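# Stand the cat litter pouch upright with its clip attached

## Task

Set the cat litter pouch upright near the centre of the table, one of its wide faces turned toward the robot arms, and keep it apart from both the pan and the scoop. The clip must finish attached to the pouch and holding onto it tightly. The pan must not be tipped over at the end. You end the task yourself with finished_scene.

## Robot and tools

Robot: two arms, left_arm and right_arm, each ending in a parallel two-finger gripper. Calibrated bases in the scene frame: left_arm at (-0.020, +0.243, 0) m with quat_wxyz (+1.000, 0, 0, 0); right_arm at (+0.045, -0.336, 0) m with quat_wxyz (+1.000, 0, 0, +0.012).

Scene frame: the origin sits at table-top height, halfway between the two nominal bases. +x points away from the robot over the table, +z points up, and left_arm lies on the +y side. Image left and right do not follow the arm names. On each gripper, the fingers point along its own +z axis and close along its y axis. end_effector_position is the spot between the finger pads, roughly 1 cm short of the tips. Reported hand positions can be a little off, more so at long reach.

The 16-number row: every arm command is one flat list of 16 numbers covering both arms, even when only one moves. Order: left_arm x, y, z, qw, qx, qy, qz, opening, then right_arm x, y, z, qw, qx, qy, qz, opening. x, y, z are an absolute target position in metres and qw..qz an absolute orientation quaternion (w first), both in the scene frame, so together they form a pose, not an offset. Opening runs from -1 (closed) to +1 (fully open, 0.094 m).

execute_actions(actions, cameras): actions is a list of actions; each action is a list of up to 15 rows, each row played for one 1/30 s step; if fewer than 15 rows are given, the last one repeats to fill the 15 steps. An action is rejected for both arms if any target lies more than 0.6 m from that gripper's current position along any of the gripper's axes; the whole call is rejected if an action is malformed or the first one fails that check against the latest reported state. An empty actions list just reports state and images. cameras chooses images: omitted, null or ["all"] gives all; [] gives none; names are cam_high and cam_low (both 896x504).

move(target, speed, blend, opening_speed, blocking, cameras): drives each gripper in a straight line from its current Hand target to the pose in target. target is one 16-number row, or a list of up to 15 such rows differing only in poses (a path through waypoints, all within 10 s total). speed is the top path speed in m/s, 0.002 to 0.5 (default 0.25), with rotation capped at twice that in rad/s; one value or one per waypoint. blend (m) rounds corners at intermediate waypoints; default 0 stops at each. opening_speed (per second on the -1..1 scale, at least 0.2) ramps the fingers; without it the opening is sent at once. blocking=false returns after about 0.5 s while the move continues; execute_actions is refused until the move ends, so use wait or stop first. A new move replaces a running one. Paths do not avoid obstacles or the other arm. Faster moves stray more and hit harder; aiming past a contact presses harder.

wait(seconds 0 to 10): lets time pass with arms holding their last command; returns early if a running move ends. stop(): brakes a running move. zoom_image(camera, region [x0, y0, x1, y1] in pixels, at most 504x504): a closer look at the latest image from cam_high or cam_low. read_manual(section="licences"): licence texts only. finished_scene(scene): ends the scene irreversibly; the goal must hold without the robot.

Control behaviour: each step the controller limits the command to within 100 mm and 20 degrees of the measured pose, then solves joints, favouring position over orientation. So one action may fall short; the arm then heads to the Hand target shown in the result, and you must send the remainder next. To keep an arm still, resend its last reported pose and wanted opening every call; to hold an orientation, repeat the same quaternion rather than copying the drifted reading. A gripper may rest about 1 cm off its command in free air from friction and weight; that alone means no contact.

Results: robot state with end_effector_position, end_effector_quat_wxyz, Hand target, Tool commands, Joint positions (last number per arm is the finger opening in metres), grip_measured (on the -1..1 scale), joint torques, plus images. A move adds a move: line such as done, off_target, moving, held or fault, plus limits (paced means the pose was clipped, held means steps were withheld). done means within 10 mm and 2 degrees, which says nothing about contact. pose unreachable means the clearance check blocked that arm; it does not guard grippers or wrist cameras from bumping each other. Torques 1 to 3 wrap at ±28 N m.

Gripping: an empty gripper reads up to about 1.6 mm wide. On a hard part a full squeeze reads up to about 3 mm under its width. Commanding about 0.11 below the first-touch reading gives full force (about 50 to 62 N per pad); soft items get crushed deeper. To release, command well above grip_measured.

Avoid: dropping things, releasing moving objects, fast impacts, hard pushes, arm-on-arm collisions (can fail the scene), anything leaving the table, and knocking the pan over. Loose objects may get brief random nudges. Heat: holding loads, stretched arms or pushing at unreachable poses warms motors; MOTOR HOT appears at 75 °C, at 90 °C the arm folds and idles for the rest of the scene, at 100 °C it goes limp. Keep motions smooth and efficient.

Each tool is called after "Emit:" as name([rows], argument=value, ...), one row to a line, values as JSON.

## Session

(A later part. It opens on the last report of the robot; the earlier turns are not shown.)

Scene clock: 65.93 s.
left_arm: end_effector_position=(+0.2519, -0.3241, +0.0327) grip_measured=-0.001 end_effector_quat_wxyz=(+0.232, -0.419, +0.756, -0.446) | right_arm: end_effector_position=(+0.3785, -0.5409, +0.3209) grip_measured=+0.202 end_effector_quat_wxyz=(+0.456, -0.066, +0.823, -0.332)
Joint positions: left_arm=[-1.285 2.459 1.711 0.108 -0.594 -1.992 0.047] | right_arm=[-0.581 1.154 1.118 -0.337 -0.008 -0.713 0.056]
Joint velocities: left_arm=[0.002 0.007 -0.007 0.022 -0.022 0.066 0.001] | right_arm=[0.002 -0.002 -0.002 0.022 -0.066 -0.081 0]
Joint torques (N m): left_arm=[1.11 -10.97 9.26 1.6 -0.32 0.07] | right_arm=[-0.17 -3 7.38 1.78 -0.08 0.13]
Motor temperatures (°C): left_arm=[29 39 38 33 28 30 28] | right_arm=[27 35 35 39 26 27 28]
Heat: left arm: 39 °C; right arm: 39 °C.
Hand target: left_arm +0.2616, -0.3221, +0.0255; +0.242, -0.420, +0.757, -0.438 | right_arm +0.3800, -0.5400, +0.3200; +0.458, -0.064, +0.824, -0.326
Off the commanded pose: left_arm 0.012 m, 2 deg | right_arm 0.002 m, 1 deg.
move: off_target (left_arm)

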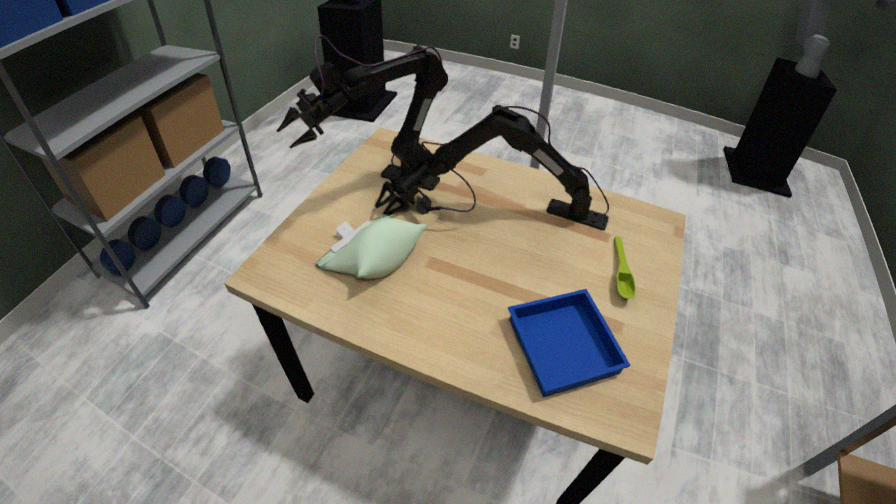

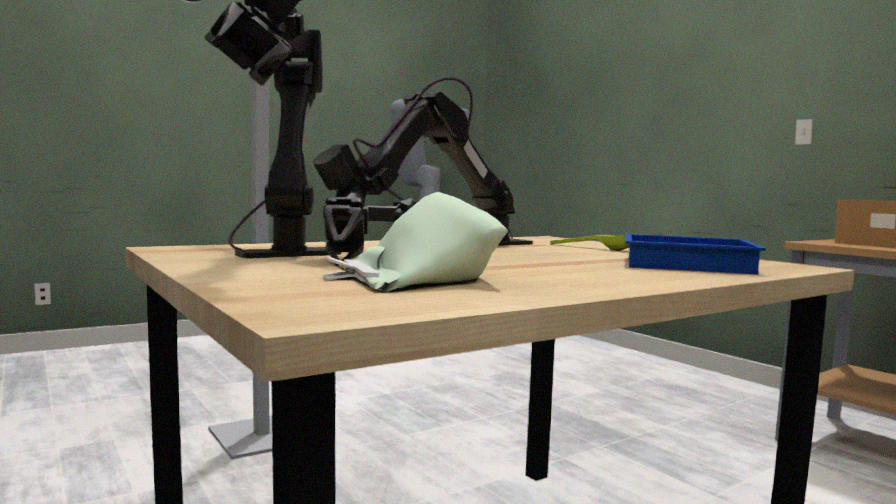

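Emit:
move([
  [0.225, -0.303, 0.03, 0.2424, -0.41985, 0.75744, -0.43731, 0.0, 0.38, -0.54, 0.32, 0.4584, -0.064, 0.8244, -0.3256, 0.2],
  [0.203, -0.281, 0.06, 0.2424, -0.41985, 0.75744, -0.43731, 0.0, 0.38, -0.54, 0.32, 0.4584, -0.064, 0.8244, -0.3256, 0.2],
], speed=0.05)

Emit:
zoom_image(camera="cam_high", region=[355, 190, 415, 235])

Emit:
zoom_image(camera="cam_low", region=[310, 210, 410, 290])

Scene clock: 71.30 s.
left_arm: end_effector_position=(+0.2053, -0.2867, +0.0503) grip_measured=-0.001 end_effector_quat_wxyz=(+0.236, -0.420, +0.758, -0.440) | right_arm: end_effector_position=(+0.3785, -0.5409, +0.3209) grip_measured=+0.202 end_effector_quat_wxyz=(+0.456, -0.066, +0.823, -0.332)
Joint positions: left_arm=[-1.362 2.268 1.456 0.122 -0.662 -2.053 0.047] | right_arm=[-0.581 1.154 1.118 -0.337 -0.008 -0.713 0.056]
Joint velocities: left_arm=[-0.022 0.012 -0.002 0.022 -0.037 -0.007 0] | right_arm=[0.012 -0.002 -0.007 0.095 0.007 0.022 0.001]
Joint torques (N m): left_arm=[-0.31 -14.37 5.49 1.43 -0.43 0] | right_arm=[-0.06 -3.06 7.51 1.73 -0.17 0.12]
Motor temperatures (°C): left_arm=[29 39 38 33 28 30 28] | right_arm=[27 35 35 39 26 27 28]
Heat: left arm: 39 °C; right arm: 39 °C.
Hand target: left_arm +0.2038, -0.2810, +0.0605; +0.243, -0.420, +0.757, -0.437 | right_arm +0.3800, -0.5400, +0.3200; +0.458, -0.064, +0.824, -0.326
Off the commanded pose: left_arm 0.011 m, 1 deg | right_arm 0.002 m, 1 deg.
move: off_target (left_arm)

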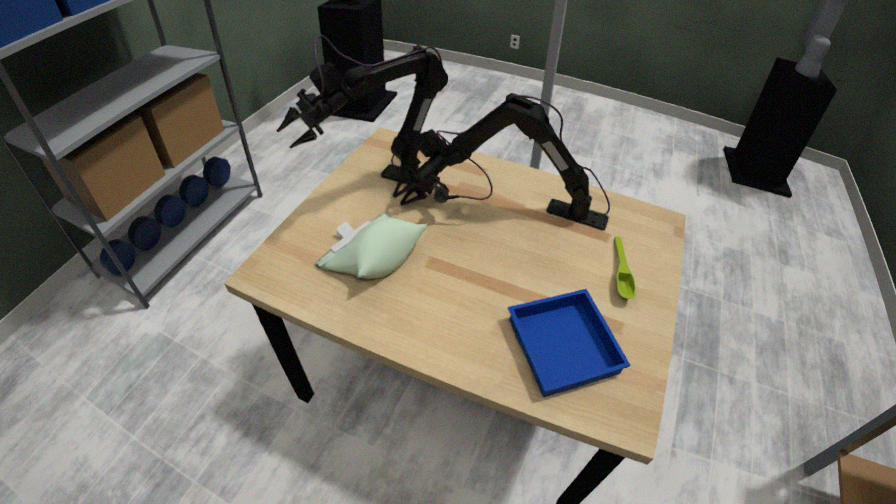

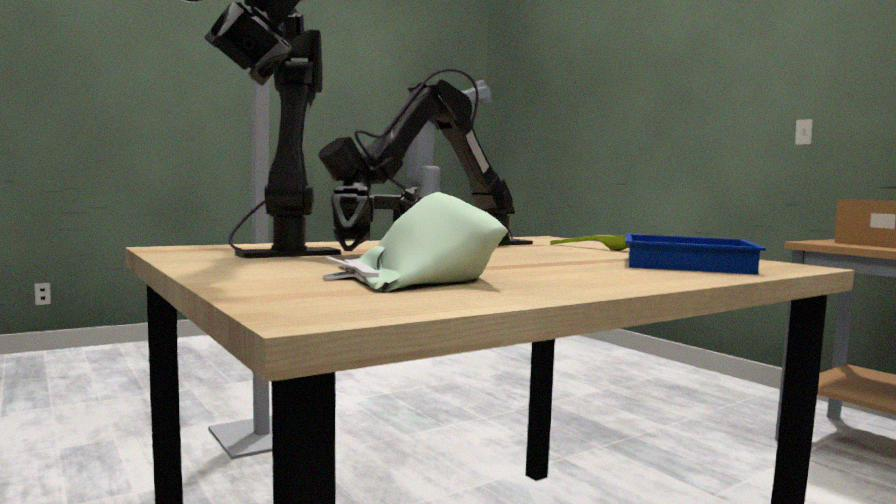

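Scaled by 8.400.

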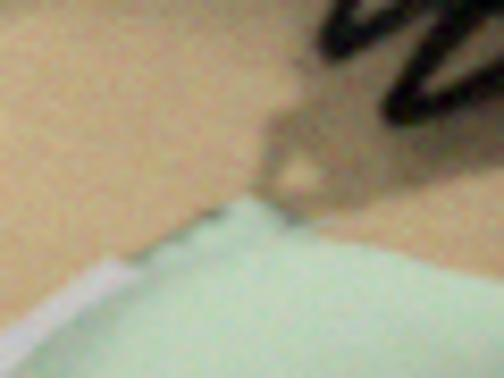

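Scaled by 5.040.

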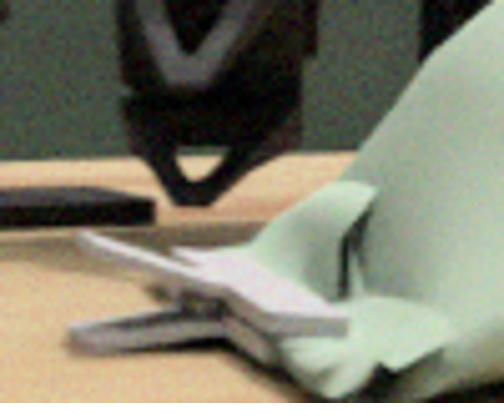

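Emit:
move([
  [0.225, -0.262, 0.045, 0.2424, -0.41985, 0.75744, -0.43731, 0.0, 0.38, -0.54, 0.32, 0.4584, -0.064, 0.8244, -0.3256, 0.2],
  [0.248, -0.273, 0.026, 0.2424, -0.41985, 0.75744, -0.43731, 0.0, 0.38, -0.54, 0.32, 0.4584, -0.064, 0.8244, -0.3256, 0.2],
], speed=0.04)

Emit:
zoom_image(camera="cam_high", region=[360, 190, 420, 235])

Emit:
zoom_image(camera="cam_low", region=[310, 210, 410, 290])

Scene clock: 74.63 s.
left_arm: end_effector_position=(+0.2432, -0.2705, +0.0305) grip_measured=-0.001 end_effector_quat_wxyz=(+0.237, -0.423, +0.756, -0.441) | right_arm: end_effector_position=(+0.3785, -0.5409, +0.3209) grip_measured=+0.202 end_effector_quat_wxyz=(+0.456, -0.066, +0.823, -0.332)
Joint positions: left_arm=[-1.274 2.294 1.394 0.251 -0.597 -1.991 0.047] | right_arm=[-0.581 1.154 1.118 -0.337 -0.008 -0.713 0.056]
Joint velocities: left_arm=[-0.002 -0.002 0.007 0.007 -0.007 -0.037 0] | right_arm=[-0.007 -0.002 0.002 -0.037 -0.051 0.066 0]
Joint torques (N m): left_arm=[0.29 -9.83 8.32 1.71 -0.2 0.14] | right_arm=[-0.14 -2.96 7.53 1.74 -0.15 0.11]
Motor temperatures (°C): left_arm=[29 40 38 33 28 30 28] | right_arm=[27 35 35 40 26 27 28]
Heat: left arm: 40 °C; right arm: 40 °C.
Hand target: left_arm +0.2477, -0.2731, +0.0261; +0.241, -0.420, +0.757, -0.438 | right_arm +0.3800, -0.5400, +0.3200; +0.458, -0.064, +0.824, -0.326
Off the commanded pose: left_arm 0.007 m, 1 deg | right_arm 0.002 m, 1 deg.
move: done

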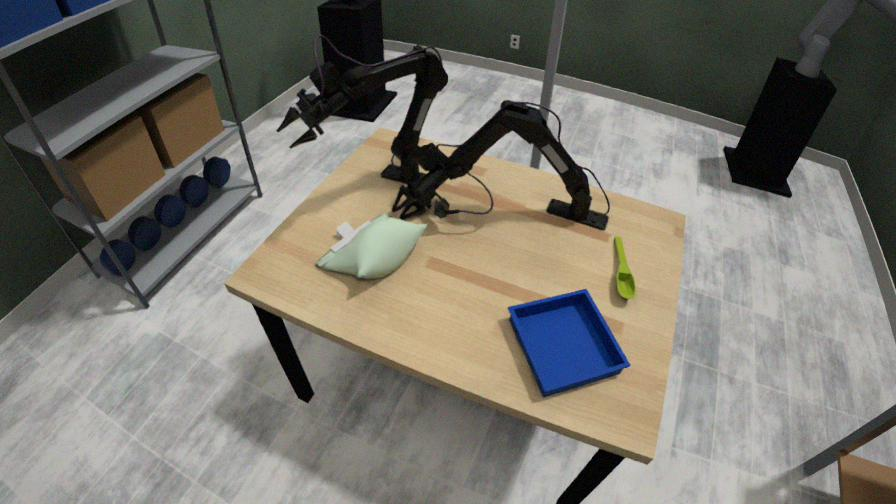

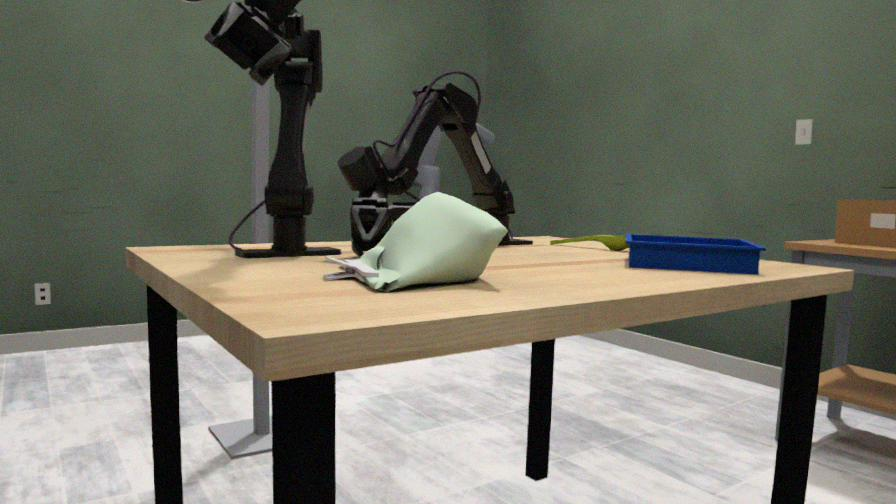

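Scaled by 8.400.

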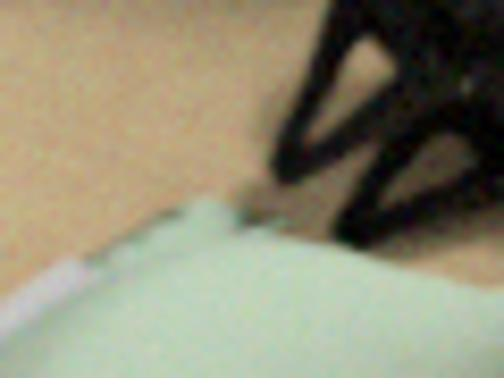

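Scaled by 5.040.

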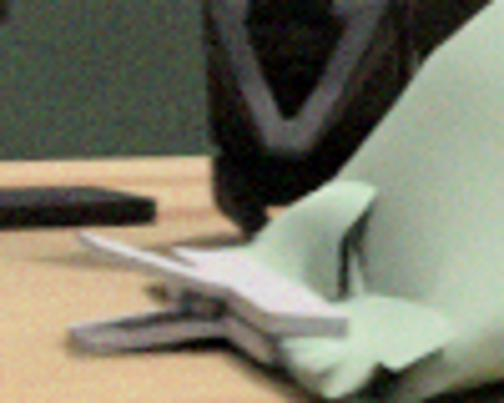

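Emit:
move([
  [0.2425, -0.2805, 0.026, 0.2424, -0.41985, 0.75744, -0.43731, 0.0, 0.38, -0.54, 0.32, 0.4584, -0.064, 0.8244, -0.3256, 0.2],
  [0.278, -0.3005, 0.0255, 0.2424, -0.41985, 0.75744, -0.43731, 0.0, 0.38, -0.54, 0.32, 0.4584, -0.064, 0.8244, -0.3256, 0.2],
], speed=0.03)

Emit:
zoom_image(camera="cam_high", region=[360, 190, 420, 235])

Emit:
zoom_image(camera="cam_low", region=[310, 210, 410, 290])

Scene clock: 77.00 s.
left_arm: end_effector_position=(+0.2648, -0.3048, +0.0343) grip_measured=-0.001 end_effector_quat_wxyz=(+0.229, -0.417, +0.756, -0.450) | right_arm: end_effector_position=(+0.3785, -0.5409, +0.3209) grip_measured=+0.202 end_effector_quat_wxyz=(+0.456, -0.066, +0.823, -0.332)
Joint positions: left_arm=[-1.246 2.401 1.6 0.186 -0.555 -1.961 0.047] | right_arm=[-0.581 1.154 1.118 -0.337 -0.008 -0.713 0.056]
Joint velocities: left_arm=[-0.002 0.017 -0.032 0.037 0.066 -0.037 0] | right_arm=[-0.012 -0.002 -0.012 0.022 -0.066 -0.095 0]
Joint torques (N m): left_arm=[1.54 -10.43 8.91 1.6 -0.31 0.13] | right_arm=[-0.08 -3.12 7.42 1.75 -0.11 0.08]
Motor temperatures (°C): left_arm=[29 40 38 33 28 30 28] | right_arm=[27 35 35 40 26 27 28]
Heat: left arm: 40 °C; right arm: 40 °C.
Hand target: left_arm +0.2773, -0.3001, +0.0251; +0.242, -0.420, +0.757, -0.438 | right_arm +0.3800, -0.5400, +0.3200; +0.458, -0.064, +0.824, -0.326
Off the commanded pose: left_arm 0.016 m, 2 deg | right_arm 0.002 m, 1 deg.
move: off_target (left_arm)

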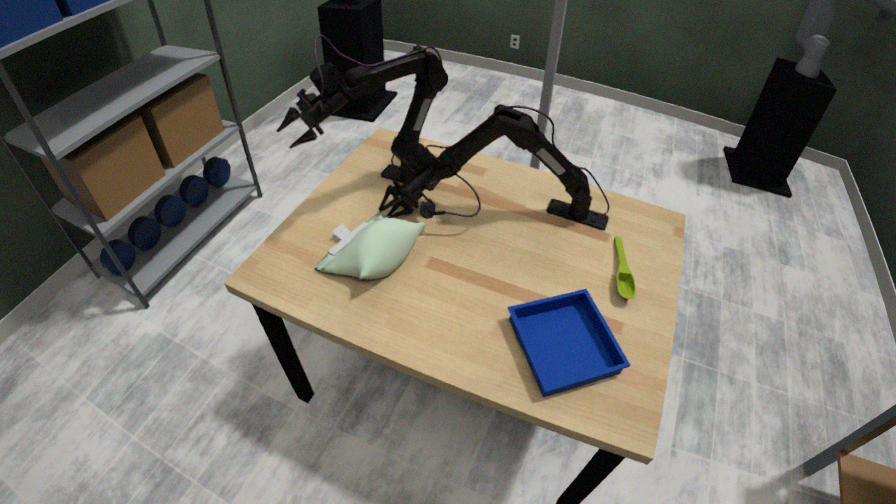

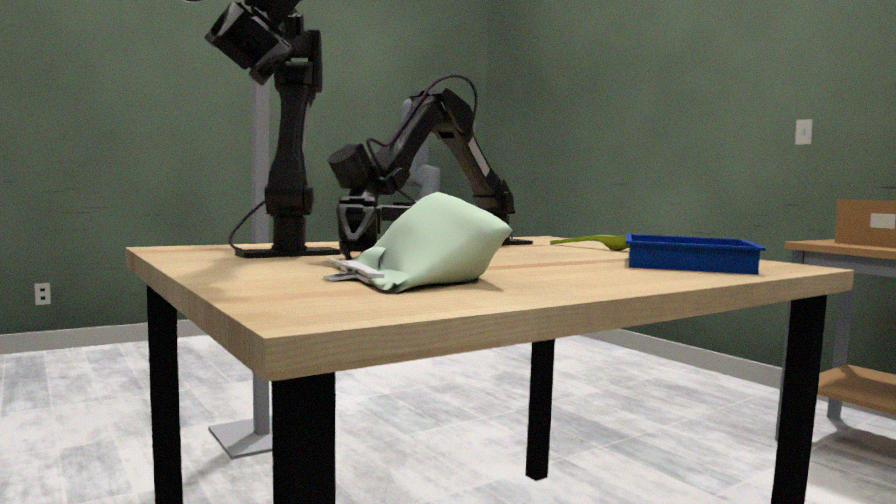

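Scaled by 8.400.

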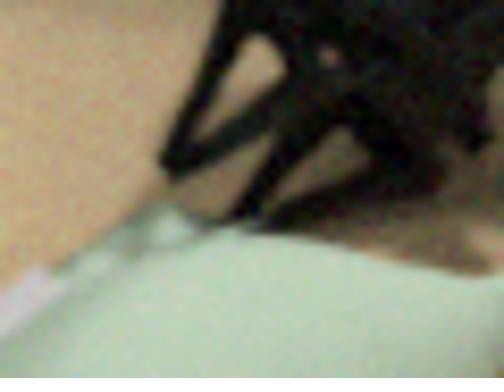

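Scaled by 5.040.

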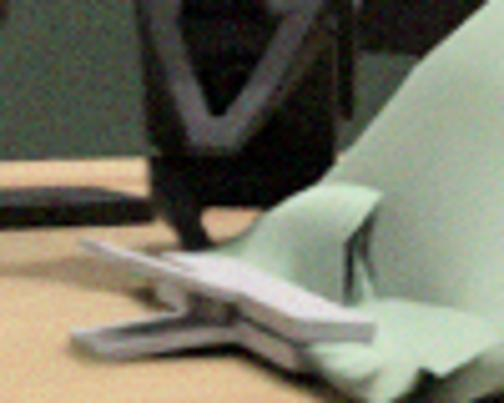

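Emit:
zoom_image(camera="cam_high", region=[366, 200, 402, 227])

Emit:
zoom_image(camera="cam_low", region=[336, 240, 400, 288])

Scaled by 14.000.

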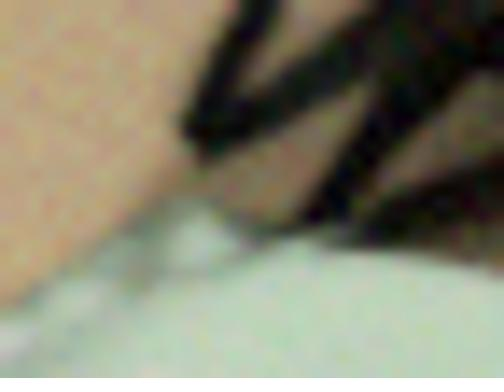

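Scaled by 7.875.

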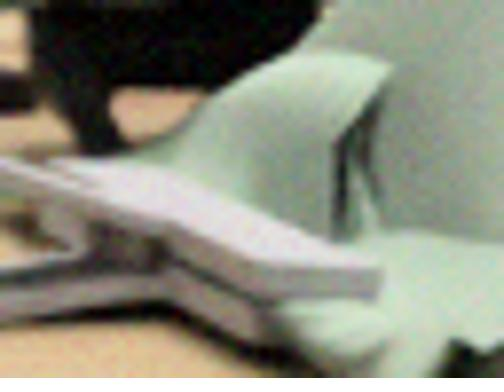

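Emit:
move(target=[0.300, -0.3165, 0.0255, 0.2424, -0.41985, 0.75744, -0.43731, 0.0, 0.38, -0.54, 0.32, 0.4584, -0.064, 0.8244, -0.3256, 0.2], speed=0.04)

Emit:
zoom_image(camera="cam_high", region=[352, 195, 402, 232])

Emit:
zoom_image(camera="cam_low", region=[330, 230, 410, 290])

Scene clock: 78.63 s.
left_arm: end_effector_position=(+0.2816, -0.3255, +0.0356) grip_measured=-0.001 end_effector_quat_wxyz=(+0.221, -0.413, +0.758, -0.454) | right_arm: end_effector_position=(+0.3785, -0.5409, +0.3209) grip_measured=+0.202 end_effector_quat_wxyz=(+0.456, -0.066, +0.823, -0.332)
Joint positions: left_arm=[-1.222 2.479 1.75 0.129 -0.516 -1.942 0.047] | right_arm=[-0.581 1.154 1.118 -0.337 -0.008 -0.713 0.056]
Joint velocities: left_arm=[0.002 0.007 0.017 0.007 -0.066 -0.007 0] | right_arm=[-0.012 0.017 -0.002 0.007 0.066 0.007 0.001]
Joint torques (N m): left_arm=[2 -10.99 9.18 1.66 -0.51 0.17] | right_arm=[-0.09 -3.04 7.36 1.73 -0.14 0.13]
Motor temperatures (°C): left_arm=[29 40 38 33 28 30 28] | right_arm=[27 35 35 40 26 27 28]
Heat: left arm: 40 °C; right arm: 40 °C.
Hand target: left_arm +0.2990, -0.3160, +0.0254; +0.242, -0.420, +0.757, -0.438 | right_arm +0.3800, -0.5400, +0.3200; +0.458, -0.064, +0.824, -0.326
Off the commanded pose: left_arm 0.023 m, 3 deg | right_arm 0.002 m, 1 deg.
move: off_target (left_arm)

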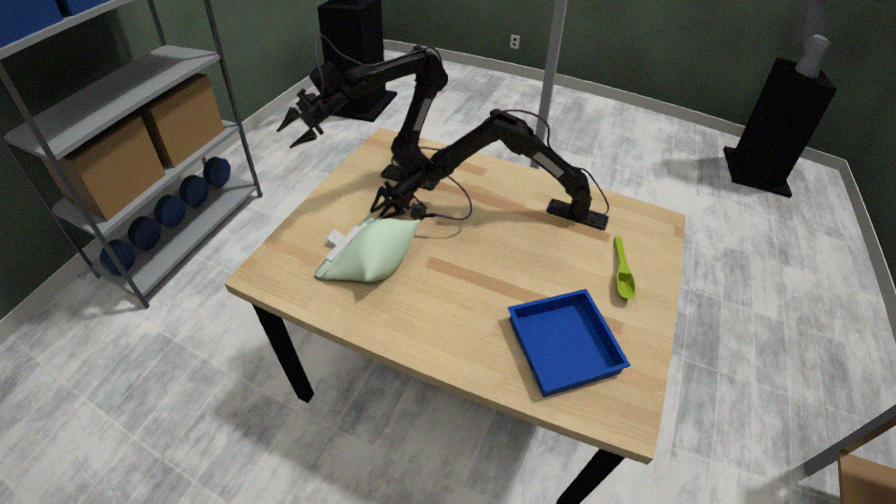

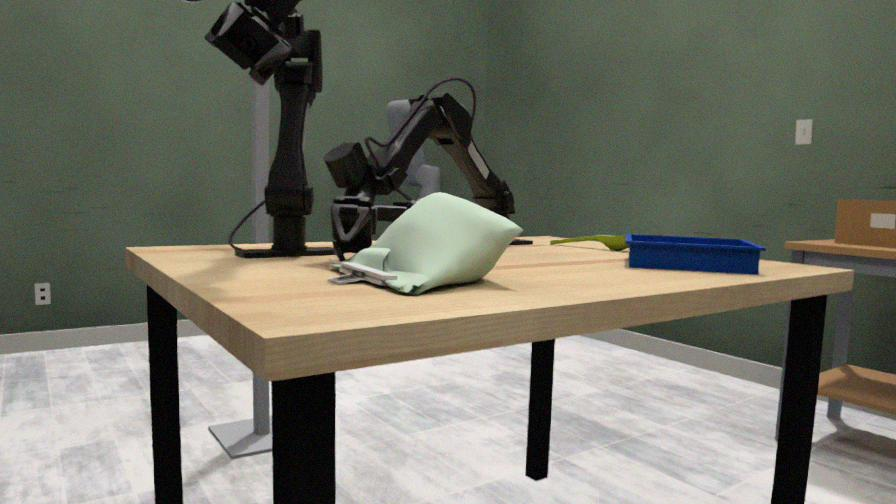

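Scaled by 10.080.

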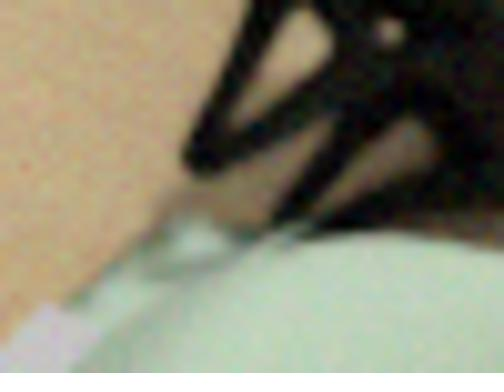

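Scaled by 6.300.

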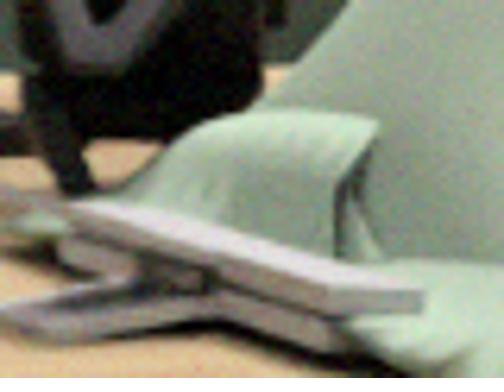

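Emit:
move([
  [0.250, -0.3055, 0.034, 0.2424, -0.41985, 0.75744, -0.43731, 0.0, 0.38, -0.54, 0.32, 0.4584, -0.064, 0.8244, -0.3256, 0.2],
  [0.203, -0.271, 0.09, 0.2424, -0.41985, 0.75744, -0.43731, 0.0, 0.38, -0.54, 0.32, 0.4584, -0.064, 0.8244, -0.3256, 0.2],
  [0.22, -0.16, 0.16, 0.2424, -0.41985, 0.75744, -0.43731, 0.0, 0.38, -0.54, 0.32, 0.4584, -0.064, 0.8244, -0.3256, 0.2],
], speed=[0.05, 0.1, 0.15], blend=0.02)

Emit:
zoom_image(camera="cam_high", region=[300, 190, 440, 290])

Emit:
zoom_image(camera="cam_low", region=[310, 180, 540, 310])

Scene clock: 84.10 s.
left_arm: end_effector_position=(+0.2233, -0.1682, +0.1639) grip_measured=-0.001 end_effector_quat_wxyz=(+0.238, -0.425, +0.750, -0.448) | right_arm: end_effector_position=(+0.3785, -0.5409, +0.3209) grip_measured=+0.202 end_effector_quat_wxyz=(+0.456, -0.066, +0.823, -0.332)
Joint positions: left_arm=[-1.245 1.694 1.091 -0.016 -0.58 -1.97 0.047] | right_arm=[-0.581 1.154 1.118 -0.337 -0.008 -0.713 0.056]
Joint velocities: left_arm=[-0.007 -0.002 -0.007 -0.066 -0.037 0.066 0] | right_arm=[-0.007 -0.012 -0.012 -0.007 -0.007 0.007 -0.001]
Joint torques (N m): left_arm=[0.03 -8.98 5.94 1.5 -0.14 0.11] | right_arm=[-0.02 -3.06 7.19 1.73 -0.08 0.08]
Motor temperatures (°C): left_arm=[29 42 38 33 28 30 28] | right_arm=[27 35 35 40 26 27 28]
Heat: left arm: 42 °C; right arm: 40 °C.
Hand target: left_arm +0.2220, -0.1609, +0.1618; +0.243, -0.420, +0.757, -0.437 | right_arm +0.3800, -0.5400, +0.3200; +0.458, -0.064, +0.824, -0.326
Off the commanded pose: left_arm 0.010 m, 2 deg | right_arm 0.002 m, 1 deg.
move: done

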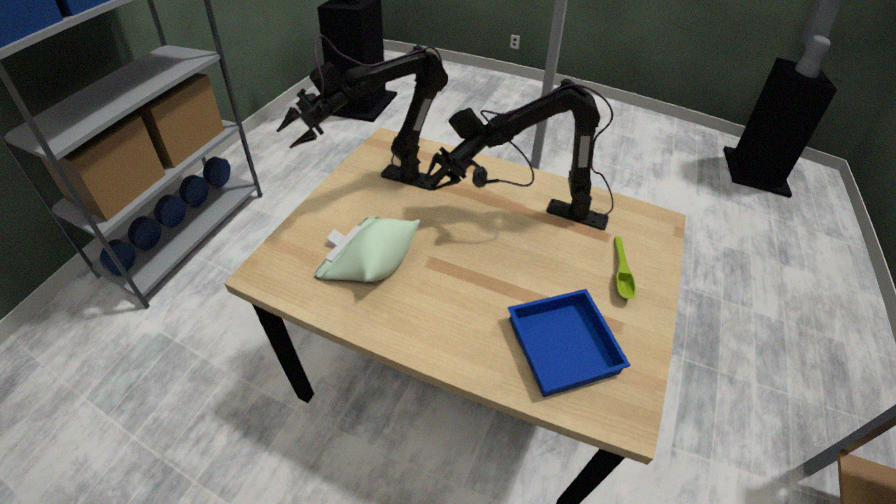

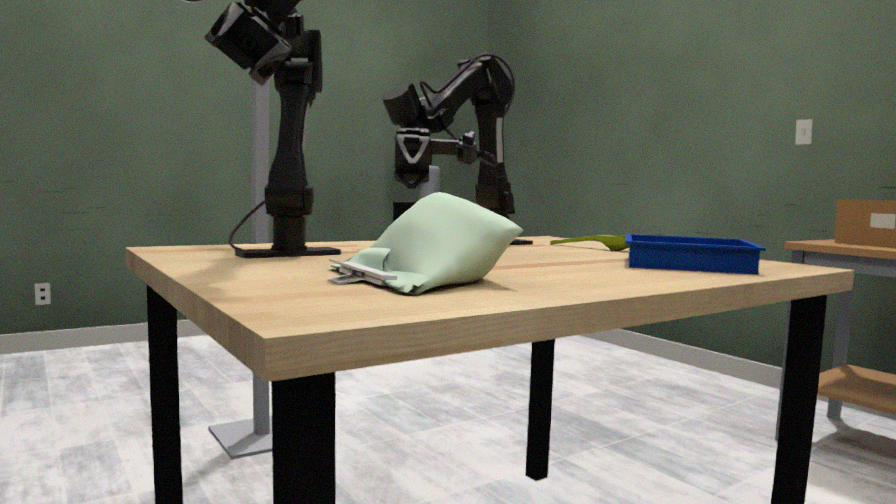

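Scaled by 3.600.

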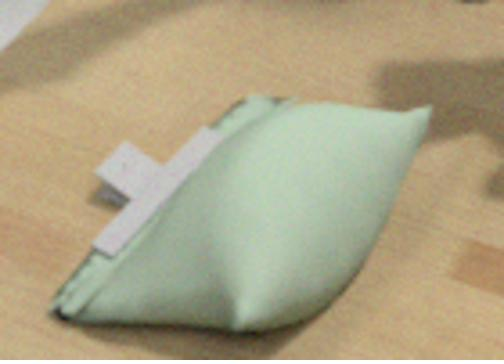

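Scaled by 2.191.

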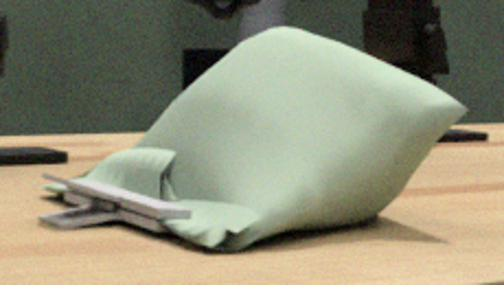

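Emit:
move([
  [0.235, -0.125, 0.12, 0.25144, -0.35909, 0.73625, -0.51553, 0.4, 0.38, -0.54, 0.32, 0.4584, -0.064, 0.8244, -0.3256, 0.2],
  [0.2575, -0.1385, 0.085, 0.25144, -0.35909, 0.73625, -0.51553, 0.4, 0.38, -0.54, 0.32, 0.4584, -0.064, 0.8244, -0.3256, 0.2],
], speed=[0.1, 0.05])

Emit:
zoom_image(camera="cam_high", region=[360, 170, 460, 260])

Emit:
zoom_image(camera="cam_low", region=[340, 150, 540, 290])

Scene clock: 89.70 s.
left_arm: end_effector_position=(+0.2531, -0.1348, +0.0838) grip_measured=+0.399 end_effector_quat_wxyz=(+0.246, -0.362, +0.737, -0.515) | right_arm: end_effector_position=(+0.3785, -0.5409, +0.3209) grip_measured=+0.202 end_effector_quat_wxyz=(+0.456, -0.066, +0.823, -0.332)
Joint positions: left_arm=[-1.096 1.84 0.681 0.771 -0.398 -1.74 0.066] | right_arm=[-0.581 1.154 1.118 -0.337 -0.008 -0.713 0.056]
Joint velocities: left_arm=[-0.007 -0.022 -0.007 -0.037 0.066 0.051 0] | right_arm=[0.002 -0.012 -0.012 0.007 -0.022 -0.051 0]
Joint torques (N m): left_arm=[0.68 -5.9 7.17 1.99 -0.11 0.15] | right_arm=[-0.05 -3.02 7.34 1.77 -0.19 0.11]
Motor temperatures (°C): left_arm=[29 40 38 34 28 30 28] | right_arm=[27 34 35 41 26 27 28]
Heat: left arm: 40 °C; right arm: 41 °C.
Hand target: left_arm +0.2571, -0.1387, +0.0852; +0.249, -0.358, +0.737, -0.517 | right_arm +0.3800, -0.5400, +0.3200; +0.458, -0.064, +0.824, -0.326
Off the commanded pose: left_arm 0.006 m, 1 deg | right_arm 0.002 m, 1 deg.
move: done

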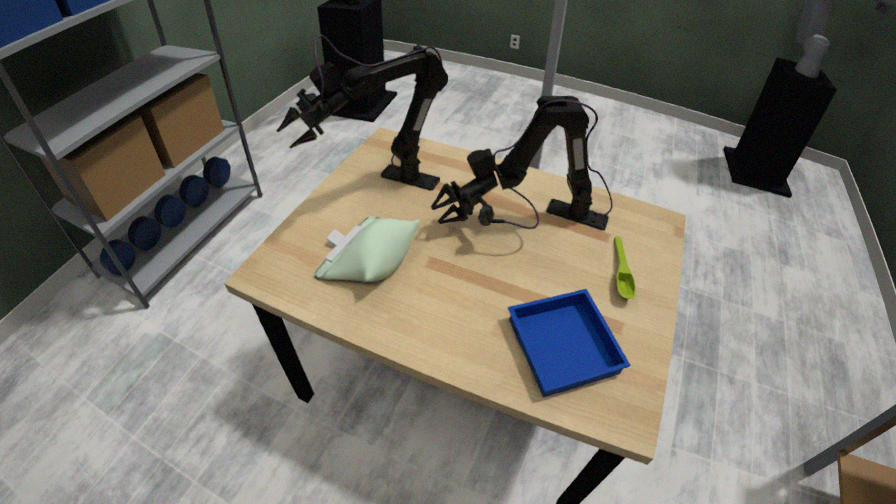

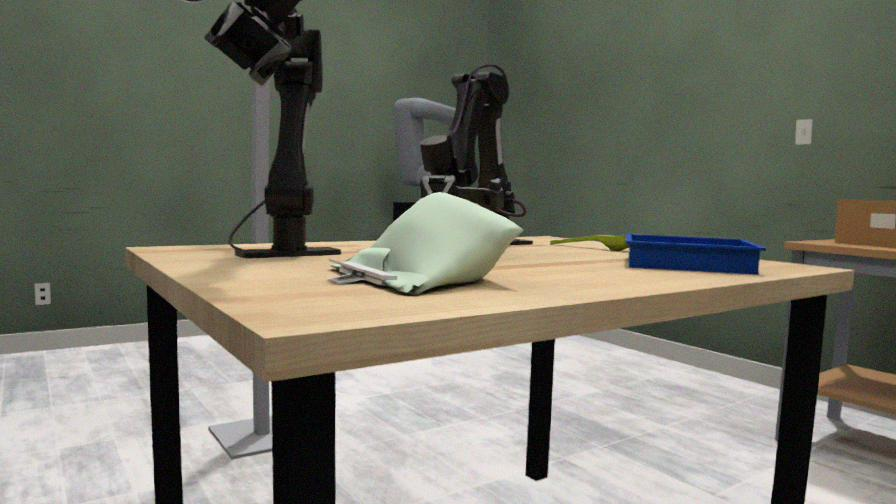

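Scaled by 5.040.

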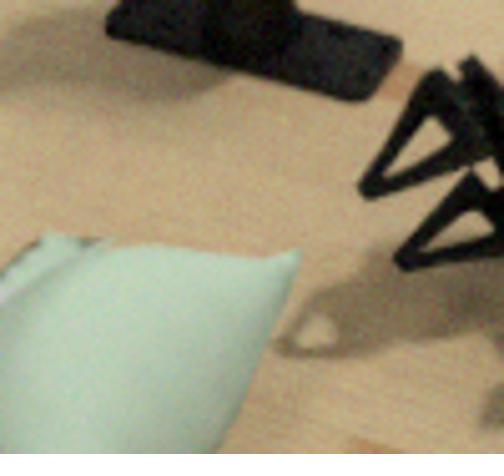

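Scaled by 2.520.

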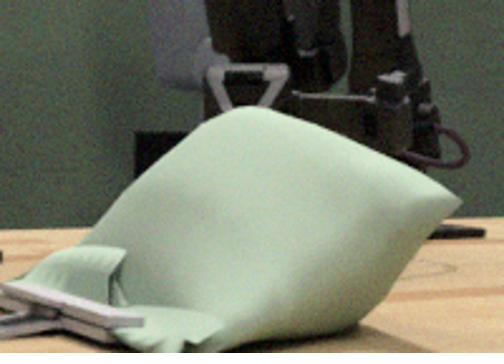

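Emit:
move(target=[0.3225, -0.1895, 0.084, 0.25144, -0.35909, 0.73625, -0.51553, 0.4, 0.38, -0.54, 0.32, 0.4584, -0.064, 0.8244, -0.3256, 0.2], speed=0.05)

Emit:
zoom_image(camera="cam_high", region=[370, 180, 450, 250])

Emit:
zoom_image(camera="cam_low", region=[340, 150, 540, 290])

Scene clock: 92.27 s.
left_arm: end_effector_position=(+0.3174, -0.1881, +0.0881) grip_measured=+0.399 end_effector_quat_wxyz=(+0.248, -0.362, +0.730, -0.524) | right_arm: end_effector_position=(+0.3785, -0.5409, +0.3209) grip_measured=+0.202 end_effector_quat_wxyz=(+0.456, -0.066, +0.823, -0.332)
Joint positions: left_arm=[-1.012 2.058 1.018 0.685 -0.324 -1.707 0.066] | right_arm=[-0.581 1.154 1.118 -0.337 -0.008 -0.713 0.056]
Joint velocities: left_arm=[-0.007 0.002 -0.002 0.022 0.007 0.037 0] | right_arm=[-0.002 -0.017 -0.007 -0.066 -0.022 0.022 0]
Joint torques (N m): left_arm=[0.44 -8.2 7.95 1.78 -0.02 0.12] | right_arm=[-0.12 -3.06 7.39 1.73 -0.17 0.12]
Motor temperatures (°C): left_arm=[29 39 38 34 28 30 28] | right_arm=[27 34 35 41 26 27 28]
Heat: left arm: 39 °C; right arm: 41 °C.
Hand target: left_arm +0.3218, -0.1898, +0.0829; +0.251, -0.360, +0.736, -0.516 | right_arm +0.3800, -0.5400, +0.3200; +0.458, -0.064, +0.824, -0.326
Off the commanded pose: left_arm 0.007 m, 1 deg | right_arm 0.002 m, 1 deg.
move: done

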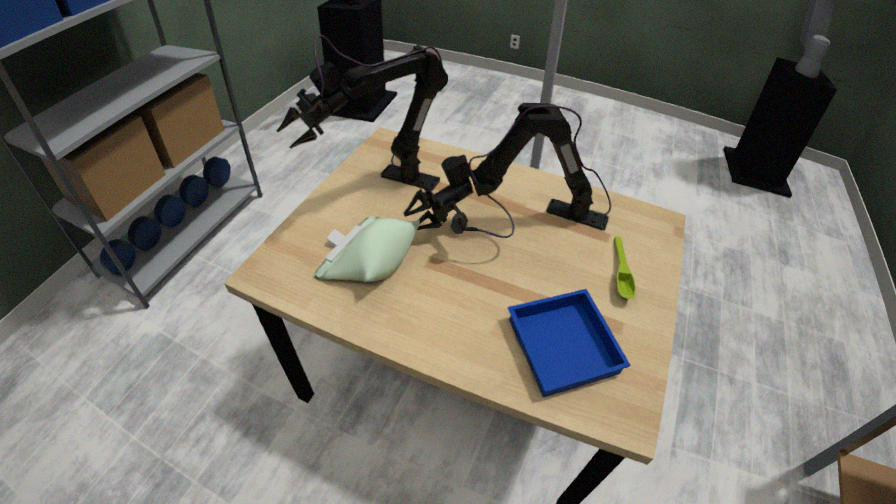

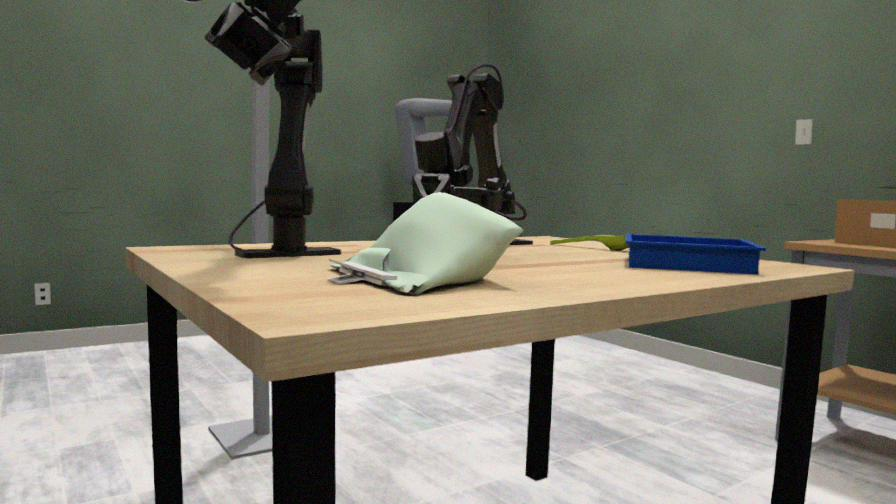

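Scaled by 6.300.

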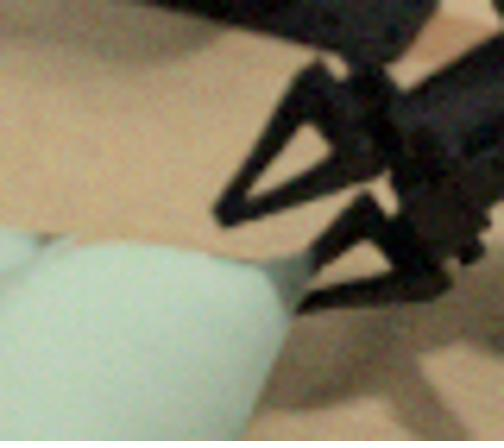

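Scaled by 2.520.

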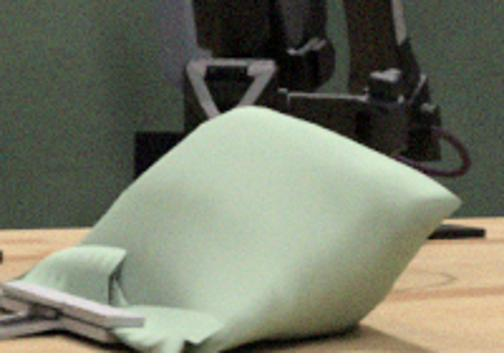

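Emit:
move(target=[0.3200, -0.188, 0.084, 0.25144, -0.35909, 0.73625, -0.51553, -0.1, 0.38, -0.54, 0.32, 0.4584, -0.064, 0.8244, -0.3256, 0.2], speed=0.05, opening_speed=0.5)

Emit:
zoom_image(camera="cam_high", region=[370, 180, 450, 250])

Scene clock: 95.37 s.
left_arm: end_effector_position=(+0.3166, -0.1873, +0.0850) grip_measured=-0.098 end_effector_quat_wxyz=(+0.247, -0.362, +0.734, -0.518) | right_arm: end_effector_position=(+0.3785, -0.5409, +0.3209) grip_measured=+0.202 end_effector_quat_wxyz=(+0.456, -0.066, +0.823, -0.332)
Joint positions: left_arm=[-1.012 2.058 1.019 0.671 -0.323 -1.707 0.042] | right_arm=[-0.581 1.154 1.118 -0.337 -0.008 -0.713 0.056]
Joint velocities: left_arm=[-0.007 0.017 0.007 0.022 -0.007 0.037 0] | right_arm=[0.007 -0.007 -0.012 0.037 0.022 -0.037 0]
Joint torques (N m): left_arm=[0.44 -8.84 7.06 1.98 -0.09 0.14] | right_arm=[0.1 -3.17 7.34 1.78 -0.17 0.09]
Motor temperatures (°C): left_arm=[29 38 38 34 28 30 28] | right_arm=[27 34 35 41 26 27 28]
Heat: left arm: 38 °C; right arm: 41 °C.
Hand target: left_arm +0.3200, -0.1880, +0.0842; +0.251, -0.359, +0.736, -0.516 | right_arm +0.3800, -0.5400, +0.3200; +0.458, -0.064, +0.824, -0.326
Off the commanded pose: left_arm 0.004 m, 1 deg | right_arm 0.002 m, 1 deg.
move: done

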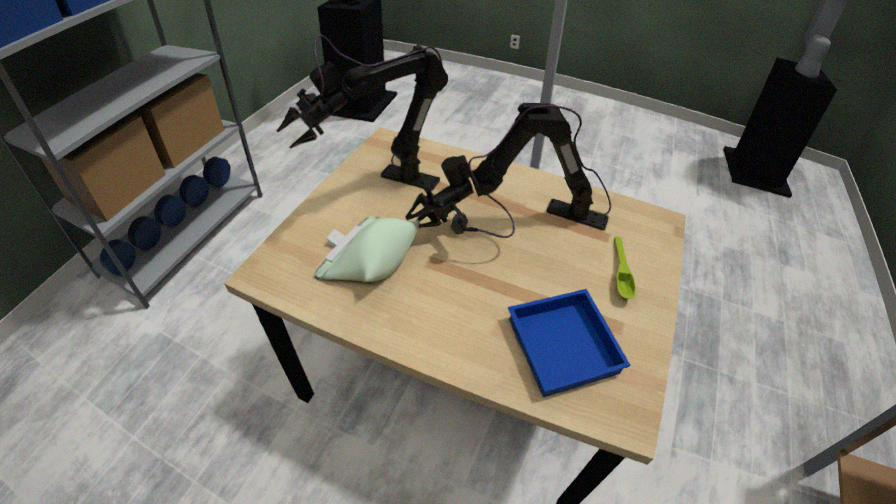

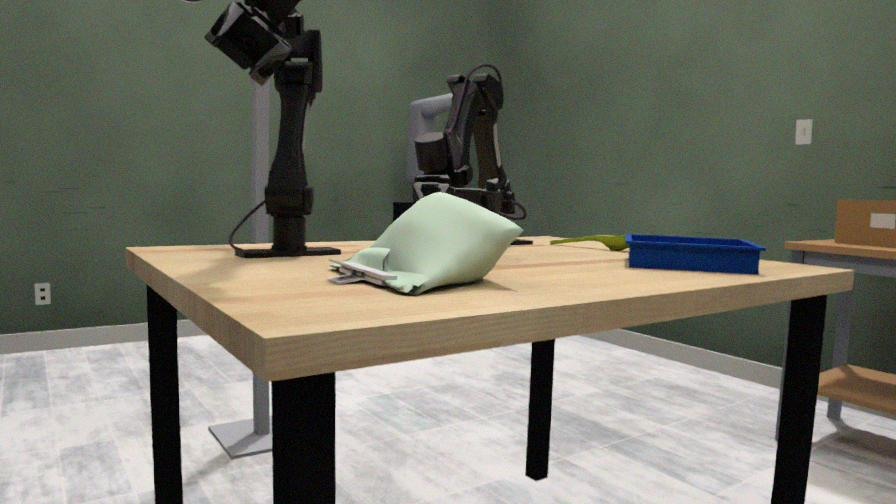

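Scaled by 6.300.

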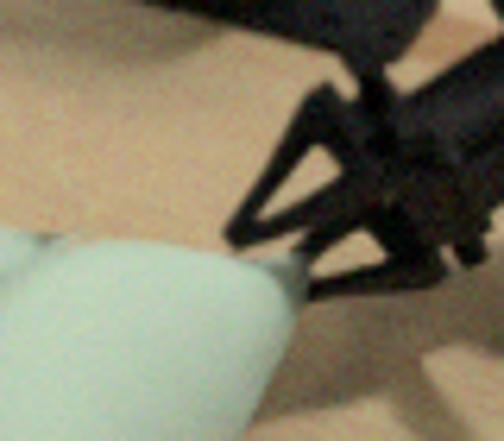

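Emit:
move(target=[0.3200, -0.188, 0.084, 0.25144, -0.35909, 0.73625, -0.51553, -0.45, 0.38, -0.54, 0.32, 0.4584, -0.064, 0.8244, -0.3256, 0.2], speed=0.05, opening_speed=0.5)

Emit:
zoom_image(camera="cam_high", region=[370, 180, 450, 250])

Scene clock: 96.73 s.
left_arm: end_effector_position=(+0.3157, -0.1868, +0.0823) grip_measured=-0.448 end_effector_quat_wxyz=(+0.245, -0.362, +0.738, -0.514) | right_arm: end_effector_position=(+0.3785, -0.5409, +0.3209) grip_measured=+0.202 end_effector_quat_wxyz=(+0.456, -0.066, +0.823, -0.332)
Joint positions: left_arm=[-1.012 2.058 1.019 0.659 -0.32 -1.706 0.026] | right_arm=[-0.581 1.154 1.118 -0.337 -0.008 -0.713 0.056]
Joint velocities: left_arm=[-0.012 -0.007 0.002 0.095 -0.051 0.051 0] | right_arm=[-0.002 0.002 -0.007 -0.022 -0.007 -0.007 -0.001]
Joint torques (N m): left_arm=[0.28 -8.87 7.04 2.09 -0.14 0.12] | right_arm=[0.13 -3.06 7.38 1.74 -0.13 0.1]
Motor temperatures (°C): left_arm=[29 38 38 35 28 30 28] | right_arm=[27 34 35 41 26 27 28]
Heat: left arm: 38 °C; right arm: 41 °C.
Hand target: left_arm +0.3199, -0.1879, +0.0839; +0.251, -0.359, +0.736, -0.515 | right_arm +0.3800, -0.5400, +0.3200; +0.458, -0.064, +0.824, -0.326
Off the commanded pose: left_arm 0.005 m, 1 deg | right_arm 0.002 m, 1 deg.
move: done

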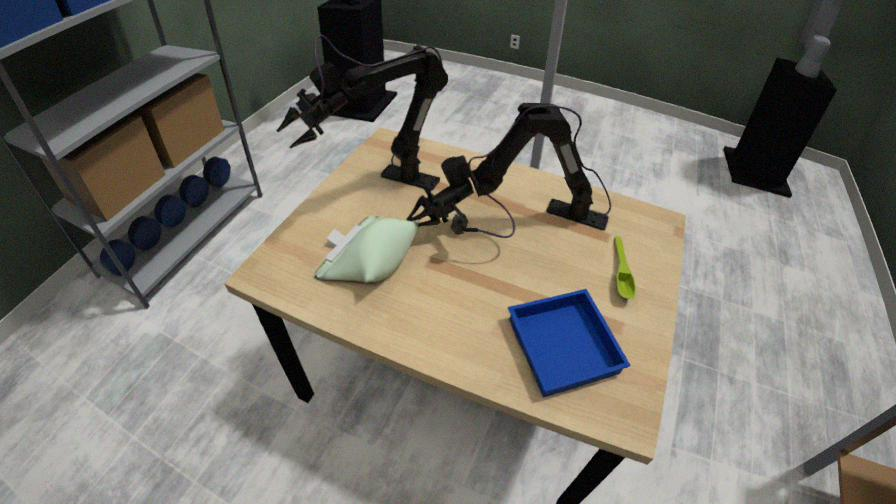

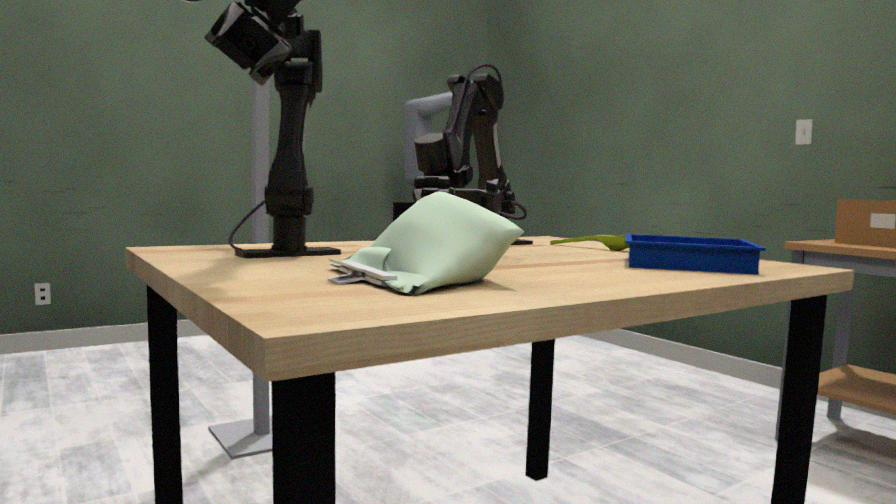

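Scaled by 6.300.

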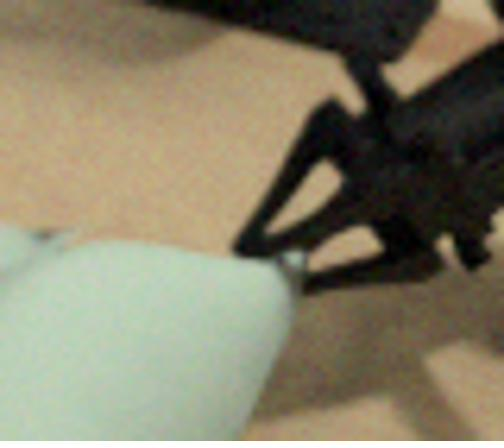

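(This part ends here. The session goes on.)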